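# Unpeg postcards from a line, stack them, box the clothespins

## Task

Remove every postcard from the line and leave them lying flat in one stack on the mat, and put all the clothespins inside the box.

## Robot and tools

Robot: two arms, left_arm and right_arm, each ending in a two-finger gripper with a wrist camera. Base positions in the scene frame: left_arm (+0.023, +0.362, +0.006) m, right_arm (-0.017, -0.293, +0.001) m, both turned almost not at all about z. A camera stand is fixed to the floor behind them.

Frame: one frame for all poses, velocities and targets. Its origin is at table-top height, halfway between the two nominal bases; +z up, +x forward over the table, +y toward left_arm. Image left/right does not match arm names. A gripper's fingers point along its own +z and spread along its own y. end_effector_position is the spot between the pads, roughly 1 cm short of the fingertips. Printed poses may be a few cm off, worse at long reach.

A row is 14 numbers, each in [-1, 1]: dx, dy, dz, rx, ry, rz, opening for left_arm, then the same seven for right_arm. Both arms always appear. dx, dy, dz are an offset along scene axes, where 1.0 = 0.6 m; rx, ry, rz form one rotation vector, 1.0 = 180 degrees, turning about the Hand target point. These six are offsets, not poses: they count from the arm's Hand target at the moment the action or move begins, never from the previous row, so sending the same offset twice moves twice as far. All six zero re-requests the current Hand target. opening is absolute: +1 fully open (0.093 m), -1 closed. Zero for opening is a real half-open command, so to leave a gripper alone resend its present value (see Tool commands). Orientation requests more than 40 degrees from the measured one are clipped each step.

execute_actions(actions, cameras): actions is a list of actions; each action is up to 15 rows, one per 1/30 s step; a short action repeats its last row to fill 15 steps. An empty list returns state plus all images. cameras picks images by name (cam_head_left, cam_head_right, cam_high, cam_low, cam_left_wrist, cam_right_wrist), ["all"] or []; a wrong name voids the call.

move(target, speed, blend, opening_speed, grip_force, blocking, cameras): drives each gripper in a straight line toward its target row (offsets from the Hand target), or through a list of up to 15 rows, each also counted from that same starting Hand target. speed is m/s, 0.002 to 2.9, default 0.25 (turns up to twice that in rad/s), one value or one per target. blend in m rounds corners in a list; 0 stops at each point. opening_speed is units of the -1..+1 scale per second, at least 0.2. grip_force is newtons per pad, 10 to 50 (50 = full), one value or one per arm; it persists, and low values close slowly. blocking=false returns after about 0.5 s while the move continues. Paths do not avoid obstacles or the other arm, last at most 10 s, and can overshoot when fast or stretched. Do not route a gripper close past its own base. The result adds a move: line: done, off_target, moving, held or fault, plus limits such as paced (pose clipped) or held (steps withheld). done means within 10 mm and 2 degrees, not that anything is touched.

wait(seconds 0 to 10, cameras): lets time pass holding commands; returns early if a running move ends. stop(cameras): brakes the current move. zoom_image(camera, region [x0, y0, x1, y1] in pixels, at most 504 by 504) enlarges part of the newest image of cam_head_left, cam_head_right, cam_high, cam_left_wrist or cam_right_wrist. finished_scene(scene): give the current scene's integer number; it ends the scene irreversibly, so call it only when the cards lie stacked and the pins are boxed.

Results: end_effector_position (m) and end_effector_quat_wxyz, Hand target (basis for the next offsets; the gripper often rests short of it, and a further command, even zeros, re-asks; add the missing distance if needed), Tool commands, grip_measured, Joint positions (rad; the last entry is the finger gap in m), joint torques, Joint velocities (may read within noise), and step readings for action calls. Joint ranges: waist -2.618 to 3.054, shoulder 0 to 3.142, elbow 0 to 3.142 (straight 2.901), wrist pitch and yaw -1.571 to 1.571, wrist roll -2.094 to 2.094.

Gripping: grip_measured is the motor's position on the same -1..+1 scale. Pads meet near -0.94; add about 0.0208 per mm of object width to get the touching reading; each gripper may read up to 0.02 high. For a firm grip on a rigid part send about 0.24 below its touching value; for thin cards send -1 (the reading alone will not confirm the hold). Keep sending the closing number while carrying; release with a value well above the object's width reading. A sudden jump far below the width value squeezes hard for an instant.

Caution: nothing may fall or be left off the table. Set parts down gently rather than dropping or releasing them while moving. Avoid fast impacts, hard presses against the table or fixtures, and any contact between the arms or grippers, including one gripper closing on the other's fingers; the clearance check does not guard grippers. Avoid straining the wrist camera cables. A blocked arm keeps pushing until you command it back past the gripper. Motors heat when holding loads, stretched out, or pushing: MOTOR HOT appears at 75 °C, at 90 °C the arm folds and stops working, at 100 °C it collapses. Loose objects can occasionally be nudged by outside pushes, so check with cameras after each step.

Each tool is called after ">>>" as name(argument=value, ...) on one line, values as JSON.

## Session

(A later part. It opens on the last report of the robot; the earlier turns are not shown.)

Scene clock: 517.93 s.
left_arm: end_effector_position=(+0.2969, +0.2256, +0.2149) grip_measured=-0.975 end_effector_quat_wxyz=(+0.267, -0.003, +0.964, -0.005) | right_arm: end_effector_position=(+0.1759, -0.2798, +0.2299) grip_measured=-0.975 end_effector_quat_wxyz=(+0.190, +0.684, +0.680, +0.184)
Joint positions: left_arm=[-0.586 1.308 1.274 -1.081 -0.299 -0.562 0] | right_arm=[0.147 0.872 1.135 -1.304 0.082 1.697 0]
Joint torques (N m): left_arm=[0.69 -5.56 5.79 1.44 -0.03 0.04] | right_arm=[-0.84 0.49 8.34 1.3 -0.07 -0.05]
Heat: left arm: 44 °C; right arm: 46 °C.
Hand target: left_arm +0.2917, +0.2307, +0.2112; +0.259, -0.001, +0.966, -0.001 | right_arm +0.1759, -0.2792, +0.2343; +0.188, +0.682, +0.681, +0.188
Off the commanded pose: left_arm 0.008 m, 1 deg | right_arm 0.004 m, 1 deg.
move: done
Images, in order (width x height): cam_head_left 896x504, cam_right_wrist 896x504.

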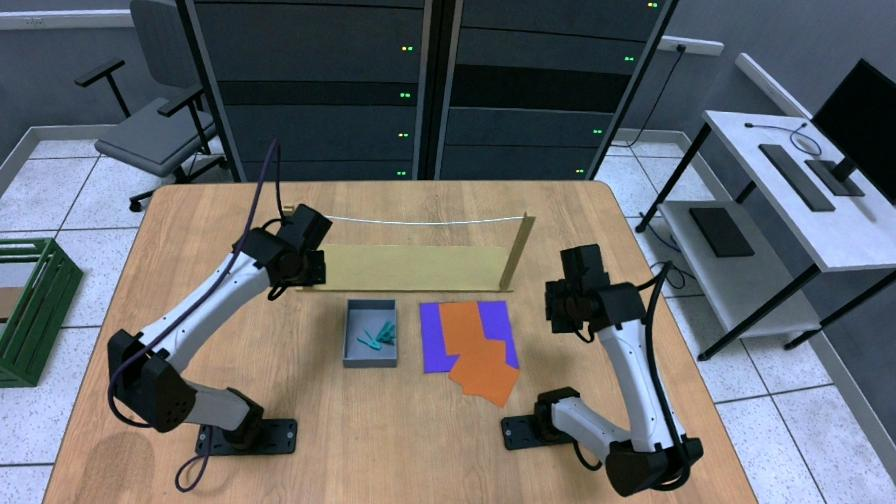

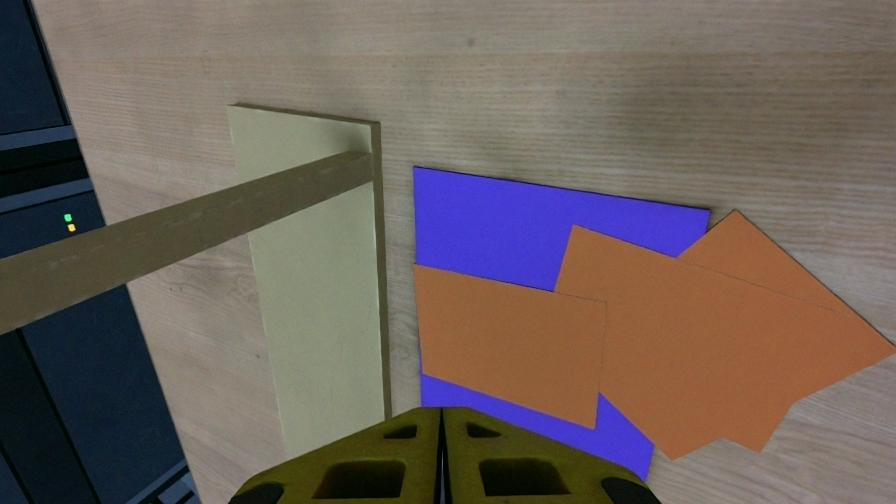

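>>> move(target=[[-0.03,-0.3,-0.1,-0.067,-0.066,-0.496,-1,0,0,0,0,0,0,-1],[-0.015,-0.56,-0.22,-0.067,-0.066,-0.496,-1,0,0,0,0,0,0,-1],[-0.015,-0.56,-0.375,-0.067,-0.066,-0.496,-1,0,0,0,0,0,0,-1],[-0.015,-0.56,-0.375,-0.067,-0.066,-0.496,-1,-0.05,0.15,-0.27,0,0,0,-1],[-0.015,-0.56,-0.375,-0.067,-0.066,-0.496,-1,-0.05,0.15,-0.4,0,0,0,-1]], speed=[0.25,0.2,0.1,0.2,0.1], blend=[0.03,0.01,0,0.01,0], cameras=["cam_head_left","cam_right_wrist","cam_left_wrist"])

>>> zoom_image(camera="cam_head_left", region=[380, 230, 560, 400])

Scene clock: 539.73 s.
left_arm: end_effector_position=(+0.2880, -0.1135, +0.0163) grip_measured=-0.975 end_effector_quat_wxyz=(+0.299, +0.652, +0.638, -0.282) | right_arm: end_effector_position=(+0.1581, -0.1803, +0.0090) grip_measured=-0.975 end_effector_quat_wxyz=(+0.138, +0.614, +0.740, +0.239)
Joint positions: left_arm=[-0.887 2.228 1.373 0.026 0.454 0.486 0] | right_arm=[0.734 0.909 0.229 -0.365 0.194 2.061 0]
Joint torques (N m): left_arm=[-0.05 -8.8 5.08 2.05 0.19 -0.11] | right_arm=[0.38 0.8 4.6 1.15 0.21 0.23]
Heat: left arm: 44 °C; right arm: 45 °C.
Hand target: left_arm +0.2825, -0.1053, -0.0140; +0.271, +0.651, +0.654, -0.274 | right_arm +0.1458, -0.1891, -0.0058; +0.188, +0.682, +0.681, +0.188
Off the commanded pose: left_arm 0.032 m, 4 deg | right_arm 0.021 m, 13 deg.
joint sent to its limit (right arm) — joint 6 (wrist roll), upper limit. The joint targets are off in orientation, not in position.
move: off_target (left_arm, right_arm)
Images, in order (width x height): cam_head_left 896x504, cam_left_wrist 896x504, cam_right_wrist 896x504.

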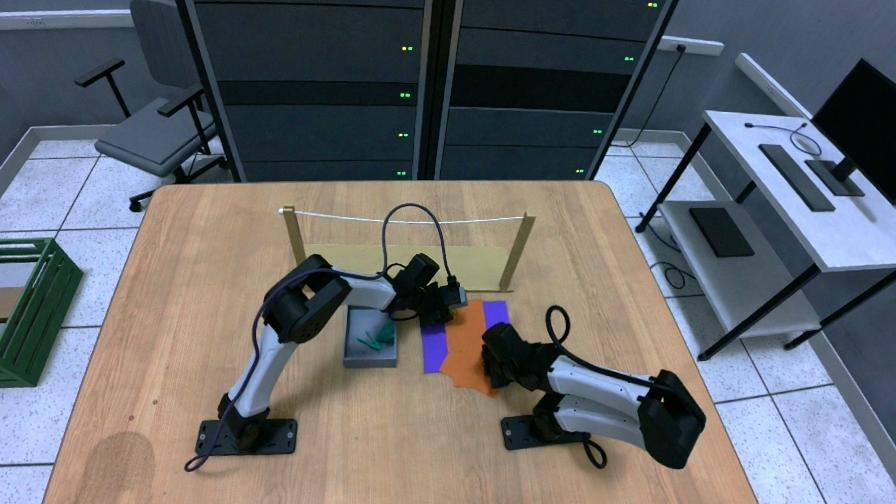

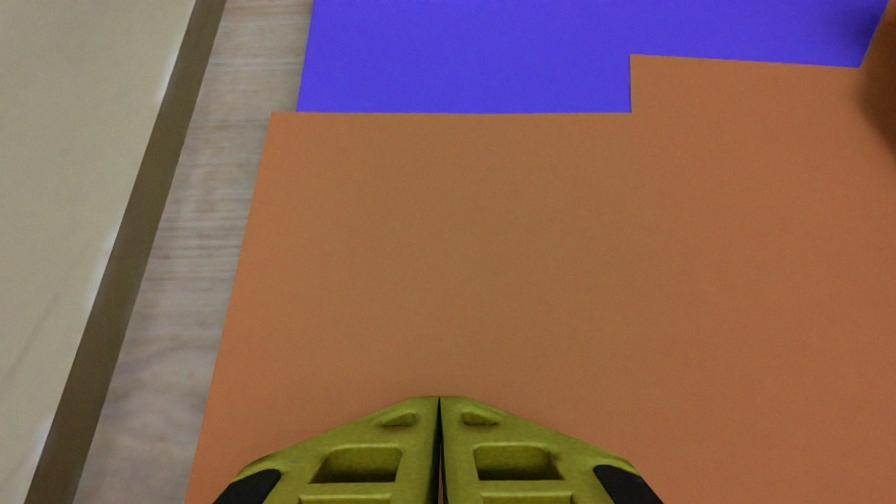

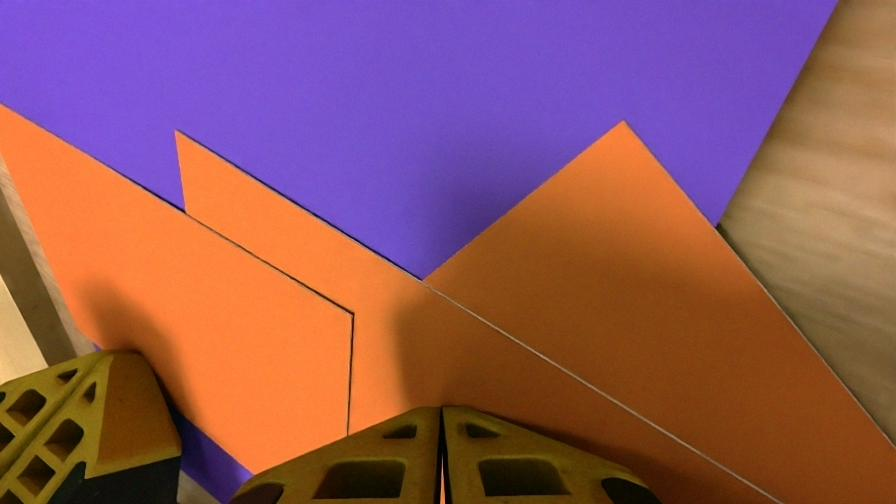

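Scaled by 2.800 from the camera's 896x504 image, which has a finer 1280x720 frame.

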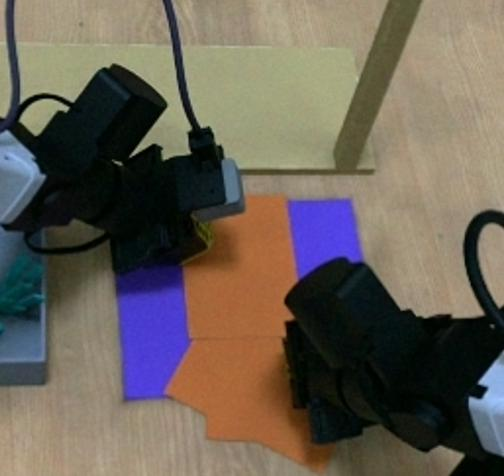

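>>> move(target=[[0,0,0,0,0,0,-1,0,0,0.06,0,0,0,-1],[0,0,0,0,0,0,-1,-0.03,-0.035,0.06,0,0,0,-1],[0,0,0,0,0,0,-1,-0.03,-0.035,-0.01,0,0,0,-1],[0,0,0,0,0,0,-1,0.09,-0.025,-0.01,0,0,0,-1]], speed=0.06, cameras=["cam_head_left","cam_right_wrist","cam_left_wrist"])

>>> zoom_image(camera="cam_head_left", region=[380, 230, 560, 400])

Scene clock: 554.00 s.
left_arm: end_effector_position=(+0.2899, -0.1142, +0.0171) grip_measured=-0.975 end_effector_quat_wxyz=(+0.303, +0.651, +0.638, -0.279) | right_arm: end_effector_position=(+0.2138, -0.1904, +0.0074) grip_measured=-0.975 end_effector_quat_wxyz=(+0.194, +0.663, +0.684, +0.234)
Joint positions: left_arm=[-0.887 2.228 1.373 0.034 0.447 0.486 0] | right_arm=[0.608 1.195 0.302 -0.118 0.279 2.062 0]
Joint torques (N m): left_arm=[0.05 -8.8 5.04 1.99 0.26 -0.13] | right_arm=[-1.18 0.73 4.89 1.01 0.16 0.26]
Heat: left arm: 44 °C; right arm: 45 °C.
Hand target: left_arm +0.2825, -0.1053, -0.0140; +0.270, +0.651, +0.654, -0.274 | right_arm +0.1997, -0.2041, -0.0118; +0.188, +0.682, +0.681, +0.188
Off the commanded pose: left_arm 0.033 m, 4 deg | right_arm 0.027 m, 6 deg.
joint sent to its limit (right arm) — joint 6 (wrist roll), upper limit. The joint targets still meet the commanded pose.
move: off_target (left_arm, right_arm)
Images, in order (width x height): cam_head_left 896x504, cam_left_wrist 896x504, cam_right_wrist 896x504.

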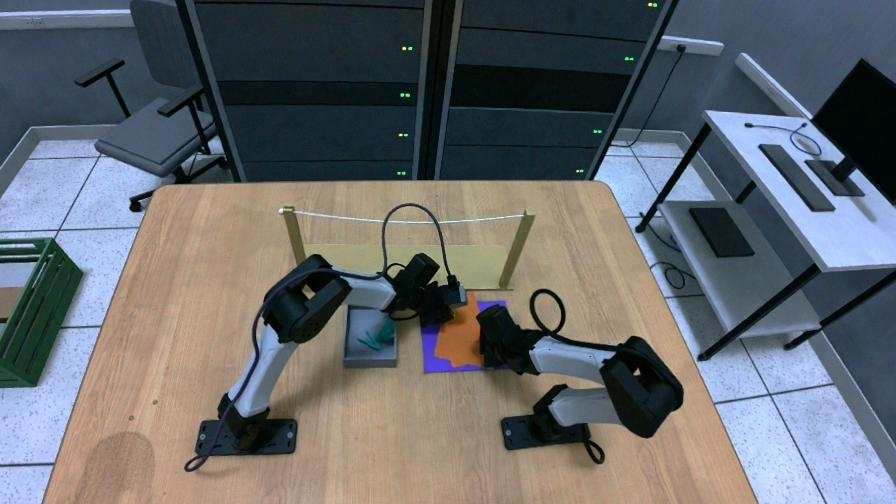

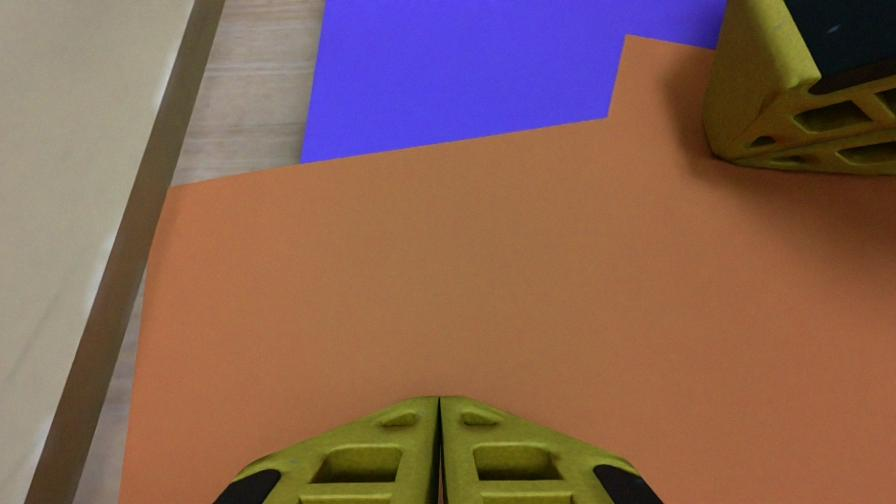

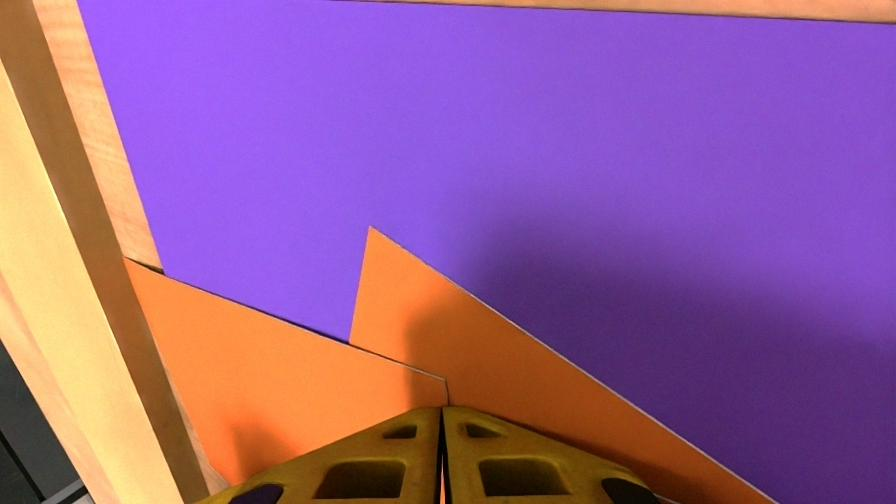

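Scaled by 2.800 from the camera's 896x504 image, which has a finer 1280x720 frame.

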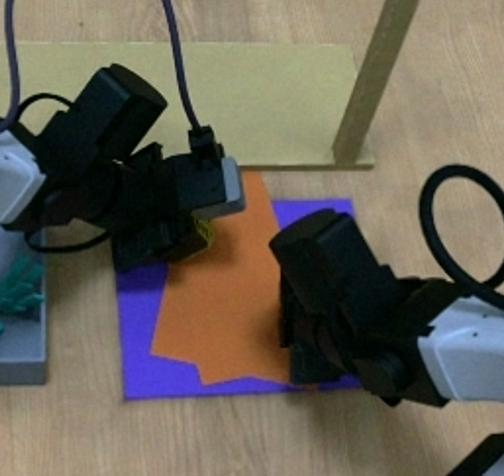

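>>> move(target=[[0,0,0,0,0,0,-1,0.0,-0.03,0.12,0,0,0,-1],[0,0,0.02,0,0,0,-1,-0.04,-0.125,0.41,0,0,0,-1],[-0.10,-0.02,0.02,0,0,0,-1,-0.04,-0.125,0.41,0,0,0,-1],[-0.09,0.0,0.12,0,0,0,-1,-0.04,-0.125,0.41,0,0,0,-1],[-0.06,0.5,0.35,0,0,0,-1,-0.04,-0.125,0.41,0,0,0,-1]], speed=[0.15,0.2,0.06,0.15,0.25], blend=[0.02,0,0,0.02,0], cameras=["cam_head_left","cam_right_wrist"])

>>> zoom_image(camera="cam_head_left", region=[380, 230, 560, 400])

Scene clock: 570.20 s.
left_arm: end_effector_position=(+0.2409, +0.1960, +0.1888) grip_measured=-0.975 end_effector_quat_wxyz=(+0.264, +0.651, +0.659, -0.270) | right_arm: end_effector_position=(+0.1761, -0.2800, +0.2306) grip_measured=-0.975 end_effector_quat_wxyz=(+0.190, +0.684, +0.679, +0.184)
Joint positions: left_arm=[-0.178 1.328 1.112 -1.15 0.753 1.26 0] | right_arm=[0.145 0.873 1.138 -1.305 0.082 1.697 0]
Joint torques (N m): left_arm=[0.7 -2.47 10.14 0.74 0.67 0.06] | right_arm=[-0.64 0.21 8.18 1.35 -0.07 -0.04]
Heat: left arm: 44 °C; right arm: 46 °C.
Hand target: left_arm +0.2464, +0.1946, +0.1961; +0.271, +0.651, +0.654, -0.274 | right_arm +0.1758, -0.2790, +0.2343; +0.188, +0.682, +0.681, +0.188
Off the commanded pose: left_arm 0.009 m, 1 deg | right_arm 0.004 m, 1 deg.
move: done
Images, in order (width x height): cam_head_left 896x504, cam_right_wrist 896x504.

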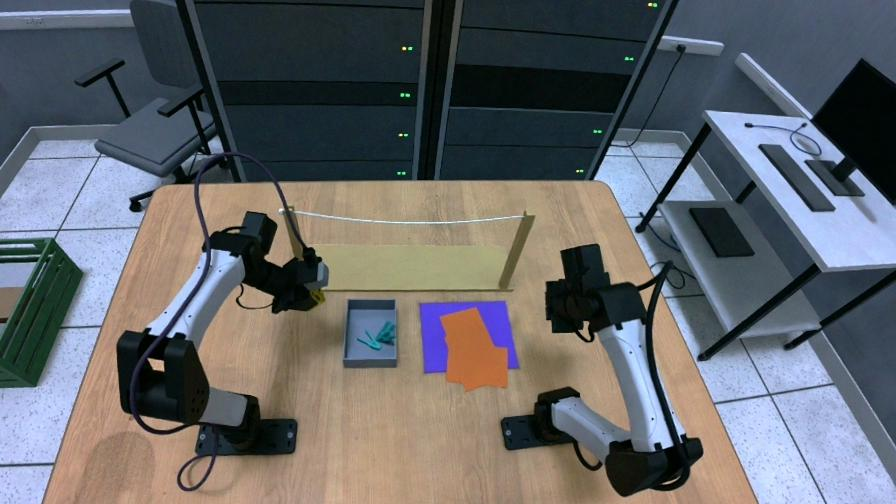

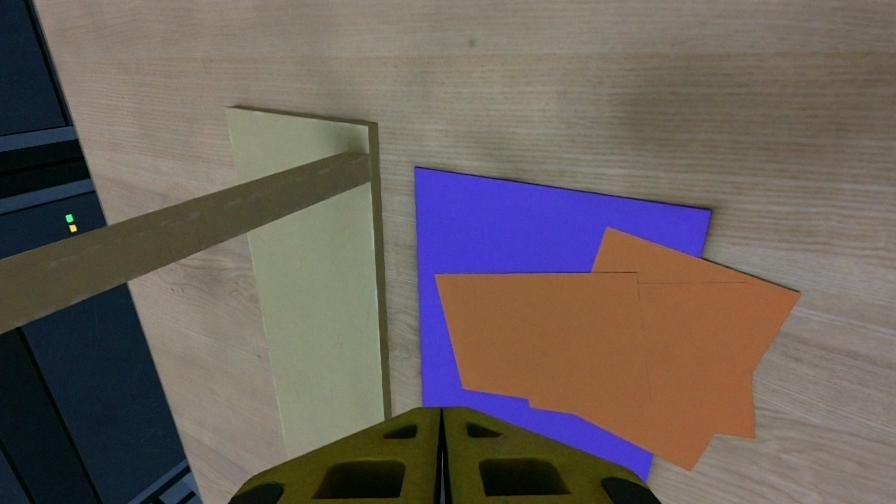

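Scaled by 2.800 from the camera's 896x504 image, which has a finer 1280x720 frame.

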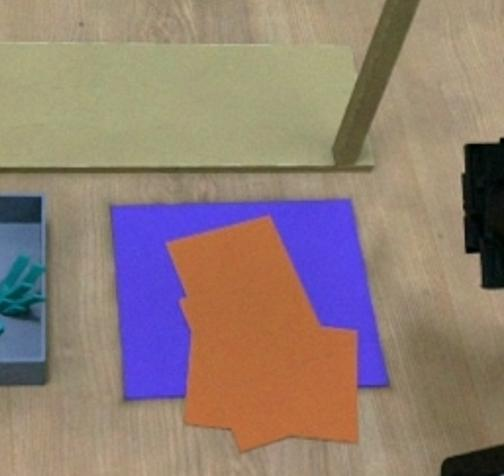

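>>> move(target=[[0.03,-0.505,-0.18,0,0,0,-1,0,0,0,0,0,0,-1],[0.03,-0.505,-0.375,0,0,0,-1,0,0,0,0,0,0,-1],[0.03,-0.505,-0.375,0,0,0,-1,-0.065,0.12,-0.27,0,0,0,-1],[0.03,-0.505,-0.375,0,0,0,-1,-0.065,0.12,-0.405,0,0,0,-1],[0.03,-0.505,-0.375,0,0,0,-1,0.065,0.115,-0.405,0,0,0,-1],[0.03,-0.505,-0.375,0,0,0,-1,0.065,0.08,-0.25,0,0,0,-1]], speed=[0.3,0.12,0.2,0.12,0.06,0.15], blend=[0.01,0,0.01,0,0,0], cameras=["cam_head_left","cam_right_wrist","cam_left_wrist"])

>>> zoom_image(camera="cam_head_left", region=[380, 230, 560, 400])

Scene clock: 588.83 s.
left_arm: end_effector_position=(+0.2785, -0.1239, +0.0165) grip_measured=-0.975 end_effector_quat_wxyz=(+0.329, +0.646, +0.628, -0.282) | right_arm: end_effector_position=(+0.2110, -0.2320, +0.0763) grip_measured=-0.975 end_effector_quat_wxyz=(+0.185, +0.684, +0.682, +0.179)
Joint positions: left_arm=[-0.923 2.224 1.316 0.155 0.417 0.453 0] | right_arm=[0.415 0.994 0.562 -0.658 0.208 1.933 0]
Joint torques (N m): left_arm=[-0.14 -7.72 4.57 1.63 0.27 -0.11] | right_arm=[-0.58 -2.14 9.35 1.31 0.11 -0.08]
Heat: left arm: 44 °C; right arm: 46 °C.
Hand target: left_arm +0.2644, -0.1083, -0.0290; +0.270, +0.651, +0.654, -0.274 | right_arm +0.2148, -0.2311, +0.0843; +0.188, +0.682, +0.681, +0.188
Off the commanded pose: left_arm 0.050 m, 7 deg | right_arm 0.009 m, 1 deg.
move: off_target (left_arm)
Images, in order (width x height): cam_head_left 896x504, cam_left_wrist 896x504, cam_right_wrist 896x504.

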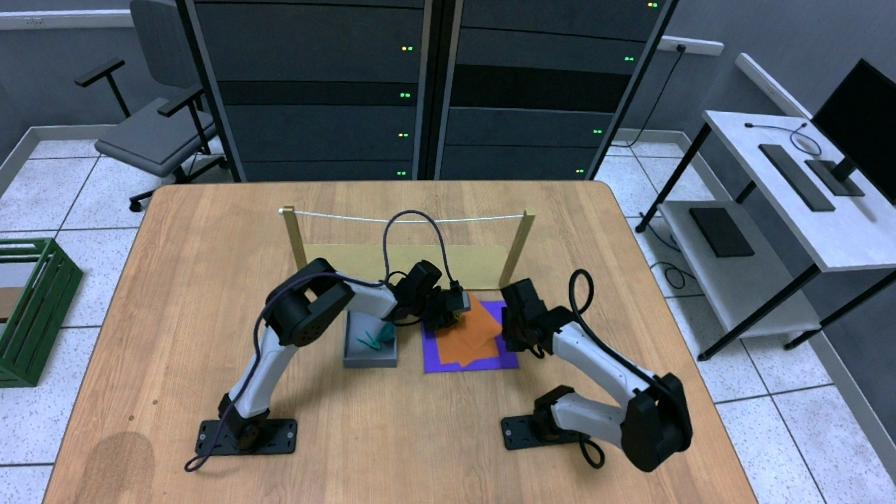

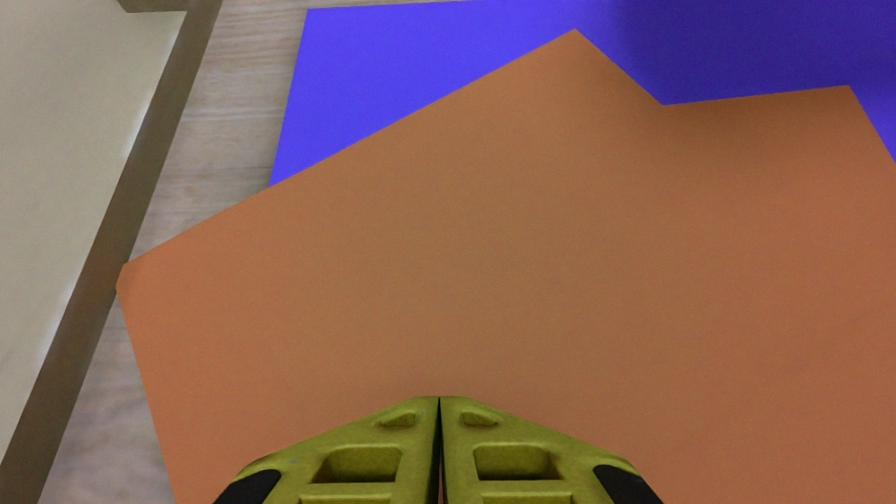

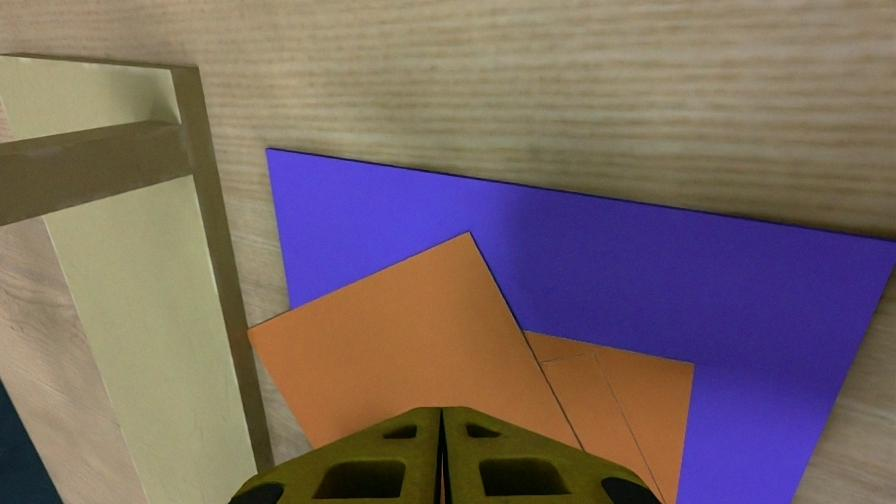

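Scaled by 2.800 from the camera's 896x504 image, which has a finer 1280x720 frame.

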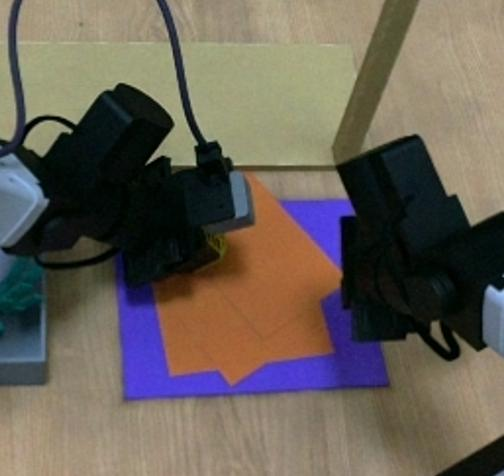

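>>> move(target=[[0,0,0.17,0,0,0,-1,-0.046,0.06,0,0,0,0,-1],[0.14,-0.045,0.17,0,0,0,-1,-0.046,0.06,-0.165,0,0,0,-1],[0.14,-0.045,0.03,0,0,0,-1,-0.046,0.06,-0.165,0,0,0,-1],[0.04,-0.045,0.03,0,0,0,-1,-0.046,0.06,-0.165,0,0,0,-1]], speed=[0.15,0.1,0.1,0.06], cameras=["cam_head_left","cam_right_wrist","cam_left_wrist"])

>>> zoom_image(camera="cam_head_left", region=[380, 230, 560, 400])

Scene clock: 611.57 s.
left_arm: end_effector_position=(+0.3190, -0.1498, +0.0157) grip_measured=-0.975 end_effector_quat_wxyz=(+0.332, +0.640, +0.636, -0.275) | right_arm: end_effector_position=(+0.2083, -0.1850, +0.0084) grip_measured=-0.975 end_effector_quat_wxyz=(+0.193, +0.651, +0.693, +0.242)
Joint positions: left_arm=[-0.891 2.36 1.565 0.037 0.417 0.465 0] | right_arm=[0.641 1.169 0.288 -0.12 0.282 2.062 0]
Joint torques (N m): left_arm=[-1.73 -14.17 3.36 1.16 0.33 -0.13] | right_arm=[0.25 0.43 3.38 1.02 0.05 0.19]
Heat: left arm: 44 °C; right arm: 46 °C.
Hand target: left_arm +0.2885, -0.1353, -0.0110; +0.271, +0.651, +0.654, -0.274 | right_arm +0.1872, -0.1951, -0.0148; +0.188, +0.682, +0.681, +0.188
Off the commanded pose: left_arm 0.043 m, 8 deg | right_arm 0.033 m, 7 deg.
joint sent to its limit (right arm) — joint 6 (wrist roll), upper limit. The joint targets are off in orientation, not in position.
move: off_target (left_arm, right_arm)
Images, in order (width x height): cam_head_left 896x504, cam_left_wrist 896x504, cam_right_wrist 896x504.

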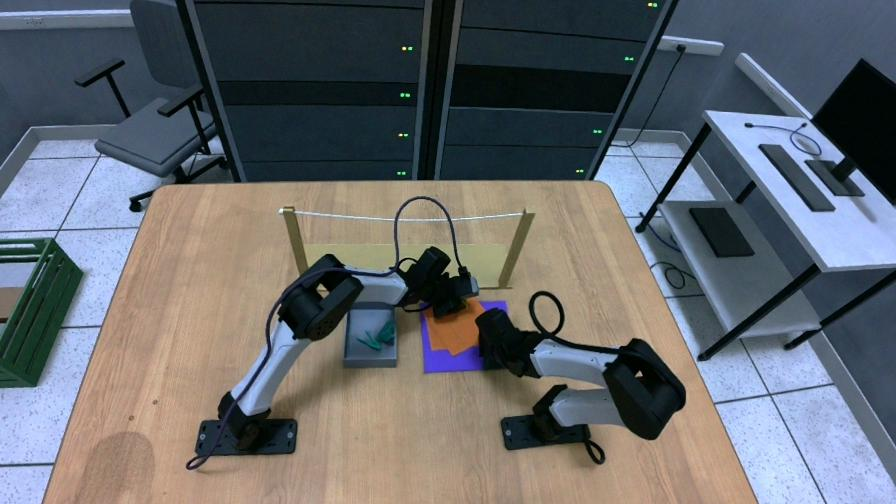

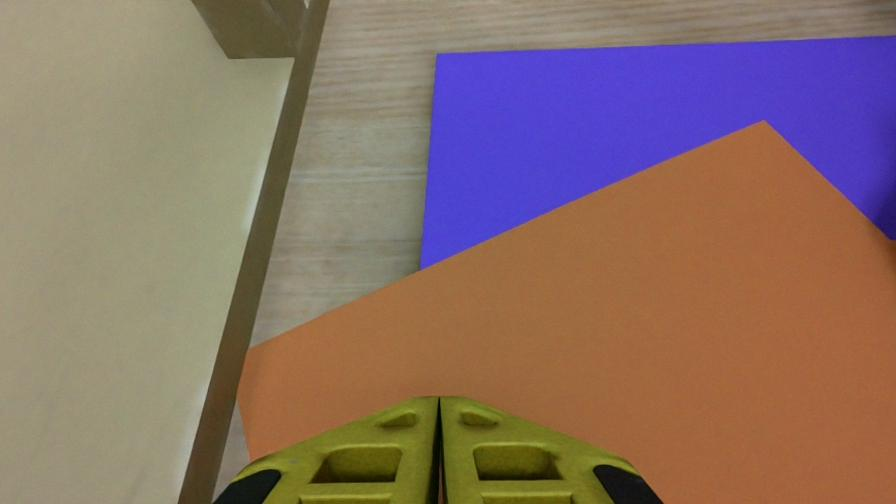

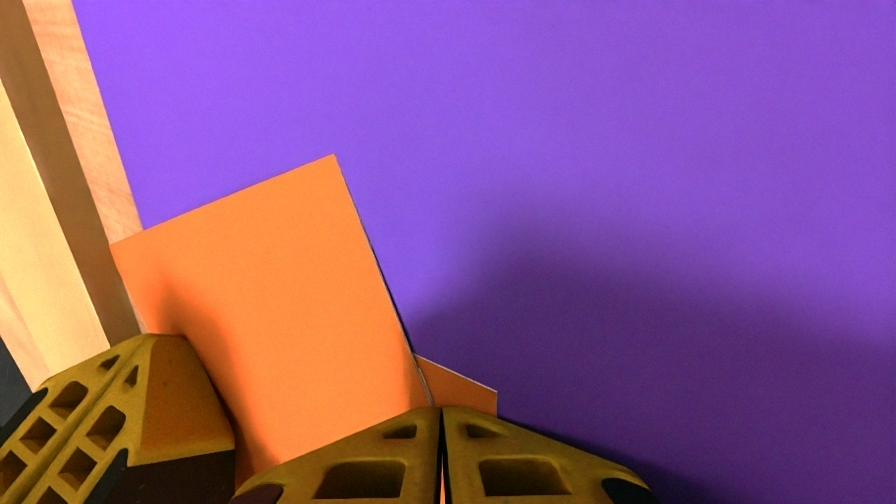

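Scaled by 2.800 from the camera's 896x504 image, which has a finer 1280x720 frame.

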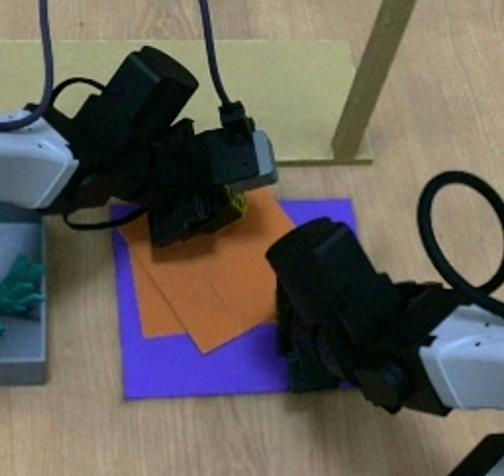

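>>> move(target=[[0,0,0,0,0,0,-1,0,-0.03,0.12,0,0,0,-1],[-0.075,0.0,0,0,0,0,-1,-0.02,-0.14,0.41,0,0,0,-1],[-0.07,0.02,0.15,0,0,0,-1,-0.02,-0.14,0.41,0,0,0,-1],[-0.06,0.55,0.36,0,0,0,-1,-0.02,-0.14,0.41,0,0,0,-1]], speed=[0.15,0.15,0.15,0.25], blend=[0,0,0.02,0], cameras=["cam_head_left","cam_right_wrist"])

>>> zoom_image(camera="cam_head_left", region=[380, 230, 560, 400])

Scene clock: 629.83 s.
left_arm: end_effector_position=(+0.2476, +0.1958, +0.1965) grip_measured=-0.975 end_effector_quat_wxyz=(+0.262, +0.650, +0.659, -0.271) | right_arm: end_effector_position=(+0.1751, -0.2801, +0.2267) grip_measured=-0.975 end_effector_quat_wxyz=(+0.190, +0.685, +0.680, +0.183)
Joint positions: left_arm=[-0.173 1.36 1.168 -1.186 0.754 1.267 0] | right_arm=[0.146 0.864 1.12 -1.298 0.082 1.697 0]
Joint torques (N m): left_arm=[0.73 -3.25 10.04 0.72 0.68 0.07] | right_arm=[-0.68 0.28 8.35 1.35 -0.09 -0.08]
Heat: left arm: 48 °C; right arm: 46 °C.
Hand target: left_arm +0.2525, +0.1947, +0.2050; +0.271, +0.651, +0.654, -0.274 | right_arm +0.1752, -0.2791, +0.2312; +0.188, +0.682, +0.681, +0.188
Off the commanded pose: left_arm 0.010 m, 1 deg | right_arm 0.005 m, 1 deg.
move: done
Images, in order (width x height): cam_head_left 896x504, cam_right_wrist 896x504.

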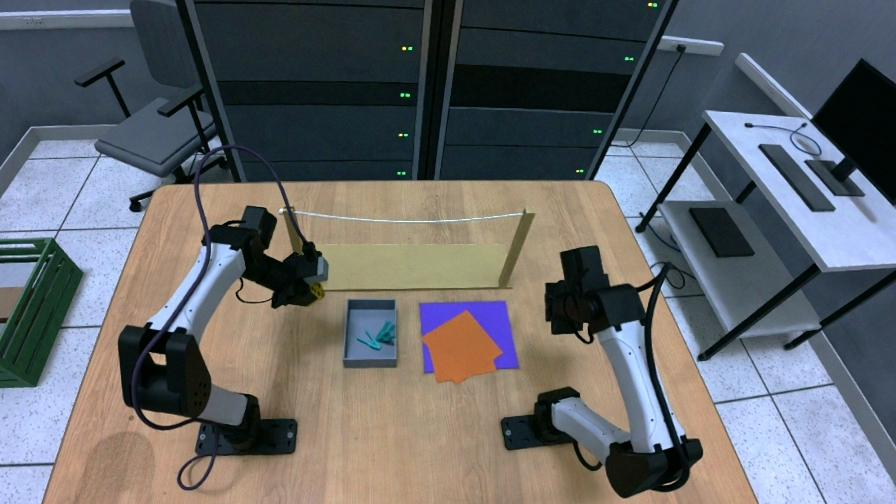

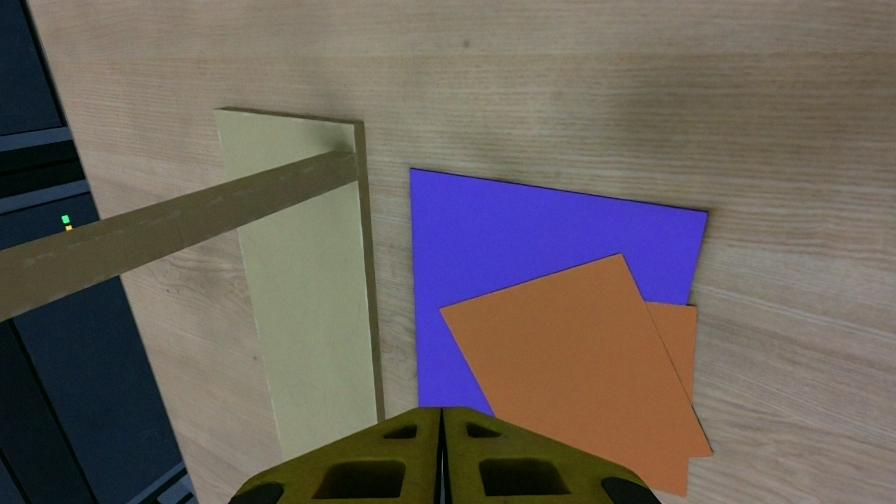

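Scaled by 2.800 from the camera's 896x504 image, which has a finer 1280x720 frame.

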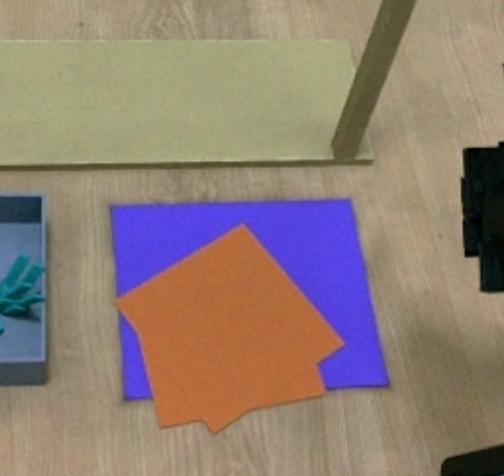

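Press at (0.195,−0.145), drag to (0.24,−0.157).

>>> move(target=[[0,0,0,0,0,0,-1,0.033,0.2235,-0.28,0,0,0,-1],[0,0,0,0,0,0,-1,0.033,0.2235,-0.405,0,0,0,-1],[0,0,0,0,0,0,-1,0.105,0.2035,-0.405,0,0,0,-1],[0,0,0,0,0,0,-1,0.105,0.2035,-0.27,0,0,0,-1],[0,0,0,0,0,0,-1,0,0,0,0,0,0,-1]], speed=[0.25,0.1,0.06,0.15,0.25], cameras=["cam_head_left"])

>>> zoom_image(camera="cam_head_left", region=[380, 230, 560, 400])

Scene clock: 663.97 s.
left_arm: end_effector_position=(+0.2474, +0.1959, +0.1965) grip_measured=-0.975 end_effector_quat_wxyz=(+0.262, +0.650, +0.659, -0.272) | right_arm: end_effector_position=(+0.1752, -0.2799, +0.2274) grip_measured=-0.975 end_effector_quat_wxyz=(+0.191, +0.684, +0.679, +0.184)
Joint positions: left_arm=[-0.173 1.36 1.168 -1.187 0.754 1.268 0] | right_arm=[0.147 0.864 1.121 -1.297 0.082 1.698 0]
Joint torques (N m): left_arm=[0.7 -3.25 10.11 0.71 0.68 0.07] | right_arm=[-0.76 0.46 8.28 1.33 -0.16 -0.03]
Heat: left arm: 46 °C; right arm: 47 °C.
Hand target: left_arm +0.2525, +0.1947, +0.2050; +0.271, +0.651, +0.654, -0.274 | right_arm +0.1752, -0.2791, +0.2312; +0.188, +0.682, +0.681, +0.188
Off the commanded pose: left_arm 0.010 m, 1 deg | right_arm 0.004 m, 1 deg.
move: done
Images, in order (width x height): cam_head_left 896x504.

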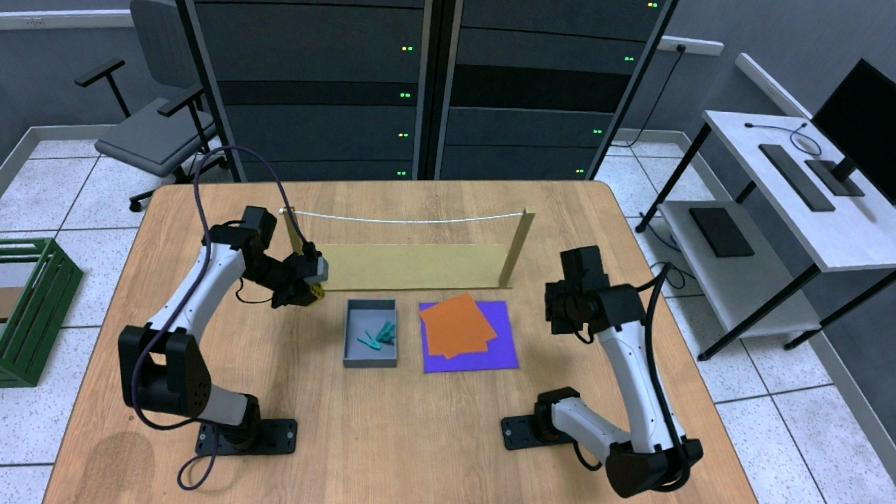

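Scaled by 2.800 from the camera's 896x504 image, which has a finer 1280x720 frame.

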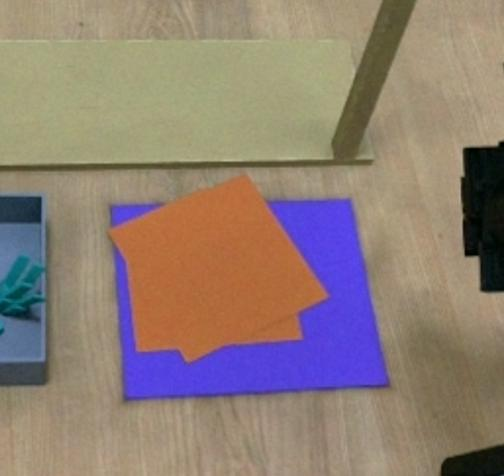

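>>> move(target=[[0,0,0,0,0,0,-1,0.183,0.255,-0.28,0,0,0,-1],[0,0,0,0,0,0,-1,0.183,0.255,-0.402,0,0,0,-1],[0,0,0,0,0,0,-1,0.13,0.222,-0.402,0,0,0,-1],[0,0,0,0,0,0,-1,0.13,0.222,-0.27,0,0,0,-1],[0,0,0,0,0,0,-1,0,0,0,0,0,0,-1]], speed=[0.25,0.1,0.06,0.15,0.25], cameras=["cam_head_left"])

>>> zoom_image(camera="cam_head_left", region=[380, 230, 560, 400])

Scene clock: 686.47 s.
left_arm: end_effector_position=(+0.2474, +0.1959, +0.1965) grip_measured=-0.975 end_effector_quat_wxyz=(+0.262, +0.650, +0.659, -0.272) | right_arm: end_effector_position=(+0.1753, -0.2800, +0.2276) grip_measured=-0.975 end_effector_quat_wxyz=(+0.191, +0.684, +0.679, +0.185)
Joint positions: left_arm=[-0.173 1.36 1.168 -1.187 0.754 1.268 0] | right_arm=[0.147 0.864 1.121 -1.297 0.083 1.698 0]
Joint torques (N m): left_arm=[0.68 -3.28 10.07 0.72 0.69 0.08] | right_arm=[-0.65 0.57 8.27 1.37 -0.1 -0.08]
Heat: left arm: 47 °C; right arm: 48 °C.
Hand target: left_arm +0.2525, +0.1947, +0.2050; +0.271, +0.651, +0.654, -0.274 | right_arm +0.1752, -0.2792, +0.2313; +0.188, +0.682, +0.681, +0.188
Off the commanded pose: left_arm 0.010 m, 1 deg | right_arm 0.004 m, 1 deg.
move: done
Images, in order (width x height): cam_head_left 896x504.

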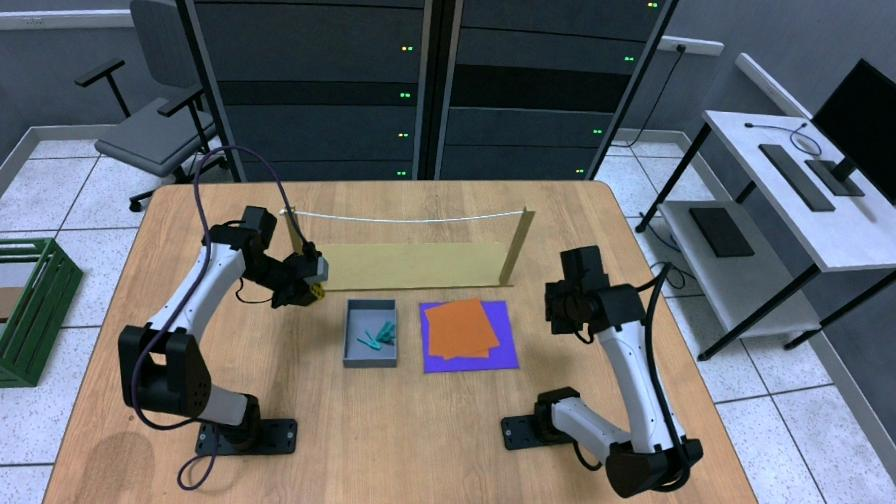

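Scaled by 2.800 from the camera's 896x504 image, which has a finer 1280x720 frame.

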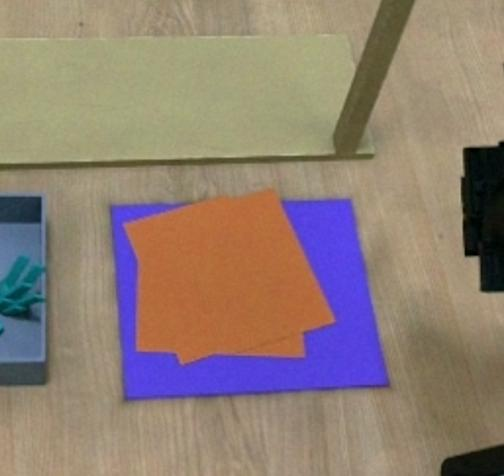

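>>> move(target=[[0,0,0,0,0,0,-1,0.183,0.245,-0.28,0,0,0,-1],[0,0,0,0,0,0,-1,0.183,0.245,-0.406,0,0,0,-1],[0,0,0,0,0,0,-1,0.124,0.234,-0.406,0,0,0,-1],[0,0,0,0,0,0,-1,0.124,0.234,-0.27,0,0,0,-1],[0,0,0,0,0,0,-1,0,0,0,0,0,0,-1]], speed=[0.25,0.1,0.06,0.15,0.25], cameras=["cam_head_left"])

>>> zoom_image(camera="cam_head_left", region=[380, 230, 560, 400])

Scene clock: 698.67 s.
left_arm: end_effector_position=(+0.2474, +0.1959, +0.1965) grip_measured=-0.975 end_effector_quat_wxyz=(+0.262, +0.650, +0.659, -0.272) | right_arm: end_effector_position=(+0.1752, -0.2800, +0.2273) grip_measured=-0.975 end_effector_quat_wxyz=(+0.191, +0.684, +0.679, +0.184)
Joint positions: left_arm=[-0.173 1.36 1.168 -1.187 0.754 1.268 0] | right_arm=[0.147 0.864 1.121 -1.297 0.083 1.698 0]
Joint torques (N m): left_arm=[0.7 -3.26 10.1 0.72 0.69 0.06] | right_arm=[-0.79 0.42 8.18 1.38 -0.13 -0.07]
Heat: left arm: 48 °C; right arm: 48 °C.
Hand target: left_arm +0.2525, +0.1947, +0.2050; +0.271, +0.651, +0.654, -0.274 | right_arm +0.1752, -0.2792, +0.2312; +0.188, +0.682, +0.681, +0.188
Off the commanded pose: left_arm 0.010 m, 1 deg | right_arm 0.004 m, 1 deg.
move: done
Images, in order (width x height): cam_head_left 896x504.

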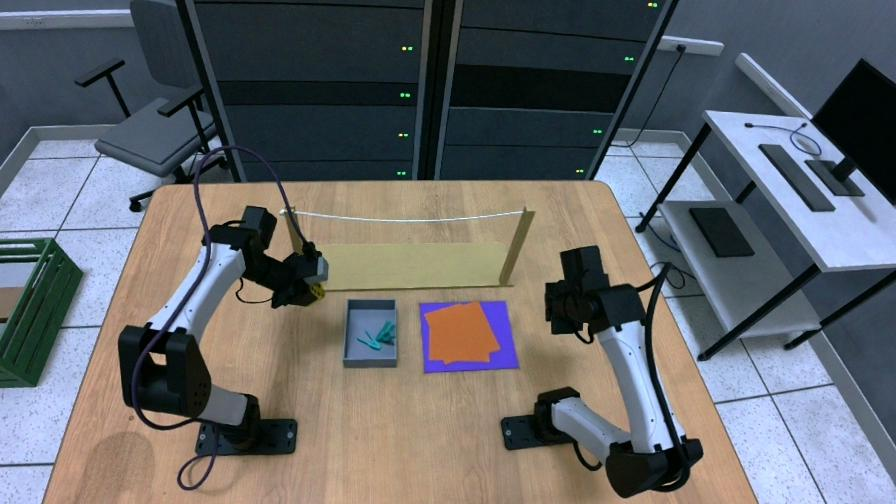

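Scaled by 2.800 from the camera's 896x504 image, which has a finer 1280x720 frame.

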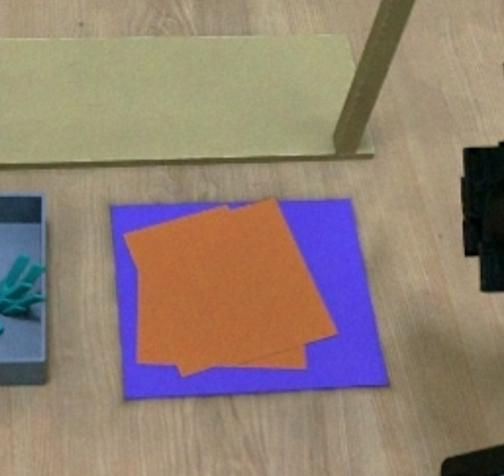

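>>> move(target=[[0,0,0,0,0,0,-1,0.17,0.24,-0.28,0,0,0,-1],[0,0,0,0,0,0,-1,0.17,0.24,-0.406,0,0,0,-1],[0,0,0,0,0,0,-1,0.118,0.235,-0.406,0,0,0,-1],[0,0,0,0,0,0,-1,0.118,0.235,-0.27,0,0,0,-1],[0,0,0,0,0,0,-1,0,0,0,0,0,0,-1]], speed=[0.25,0.1,0.06,0.15,0.25], cameras=["cam_head_left"])

>>> zoom_image(camera="cam_head_left", region=[380, 230, 560, 400])

Scene clock: 712.03 s.
left_arm: end_effector_position=(+0.2474, +0.1959, +0.1965) grip_measured=-0.975 end_effector_quat_wxyz=(+0.262, +0.650, +0.659, -0.272) | right_arm: end_effector_position=(+0.1752, -0.2800, +0.2273) grip_measured=-0.975 end_effector_quat_wxyz=(+0.191, +0.684, +0.679, +0.184)
Joint positions: left_arm=[-0.173 1.36 1.168 -1.187 0.754 1.268 0] | right_arm=[0.147 0.864 1.121 -1.297 0.083 1.698 0]
Joint torques (N m): left_arm=[0.72 -3.29 10.1 0.73 0.7 0.07] | right_arm=[-0.65 0.35 8.21 1.33 -0.07 -0.13]
Heat: left arm: 49 °C; right arm: 48 °C.
Hand target: left_arm +0.2525, +0.1947, +0.2050; +0.271, +0.651, +0.654, -0.274 | right_arm +0.1752, -0.2791, +0.2312; +0.188, +0.682, +0.681, +0.188
Off the commanded pose: left_arm 0.010 m, 1 deg | right_arm 0.004 m, 1 deg.
move: done
Images, in order (width x height): cam_head_left 896x504.

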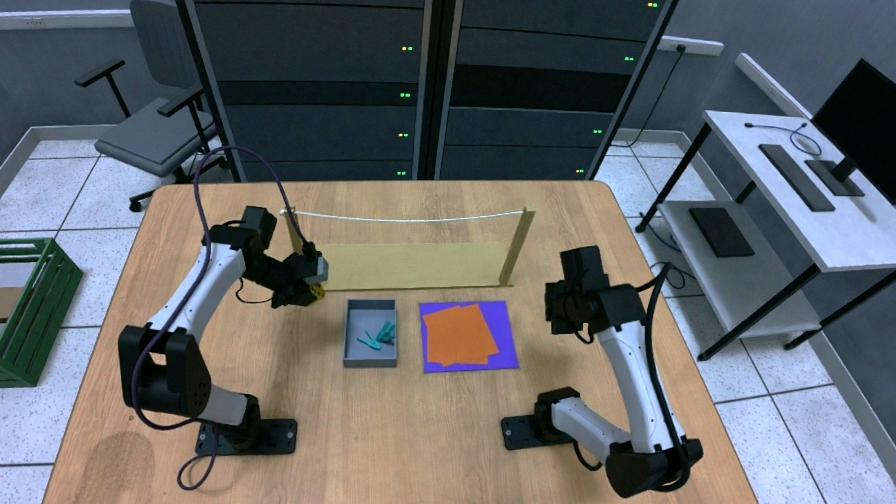

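Scaled by 2.800 from the camera's 896x504 image, which has a finer 1280x720 frame.

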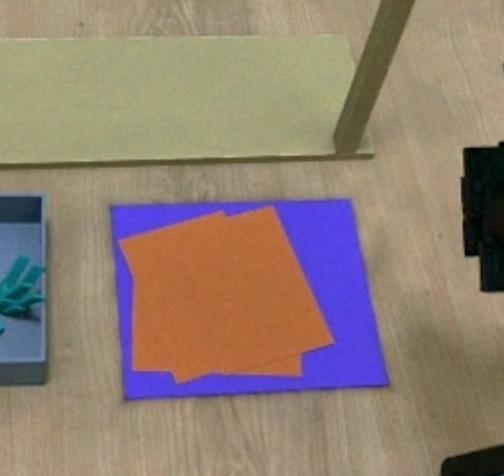

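All on the mat.

>>> finished_scene(scene=2)

The scene is finished: the task was done.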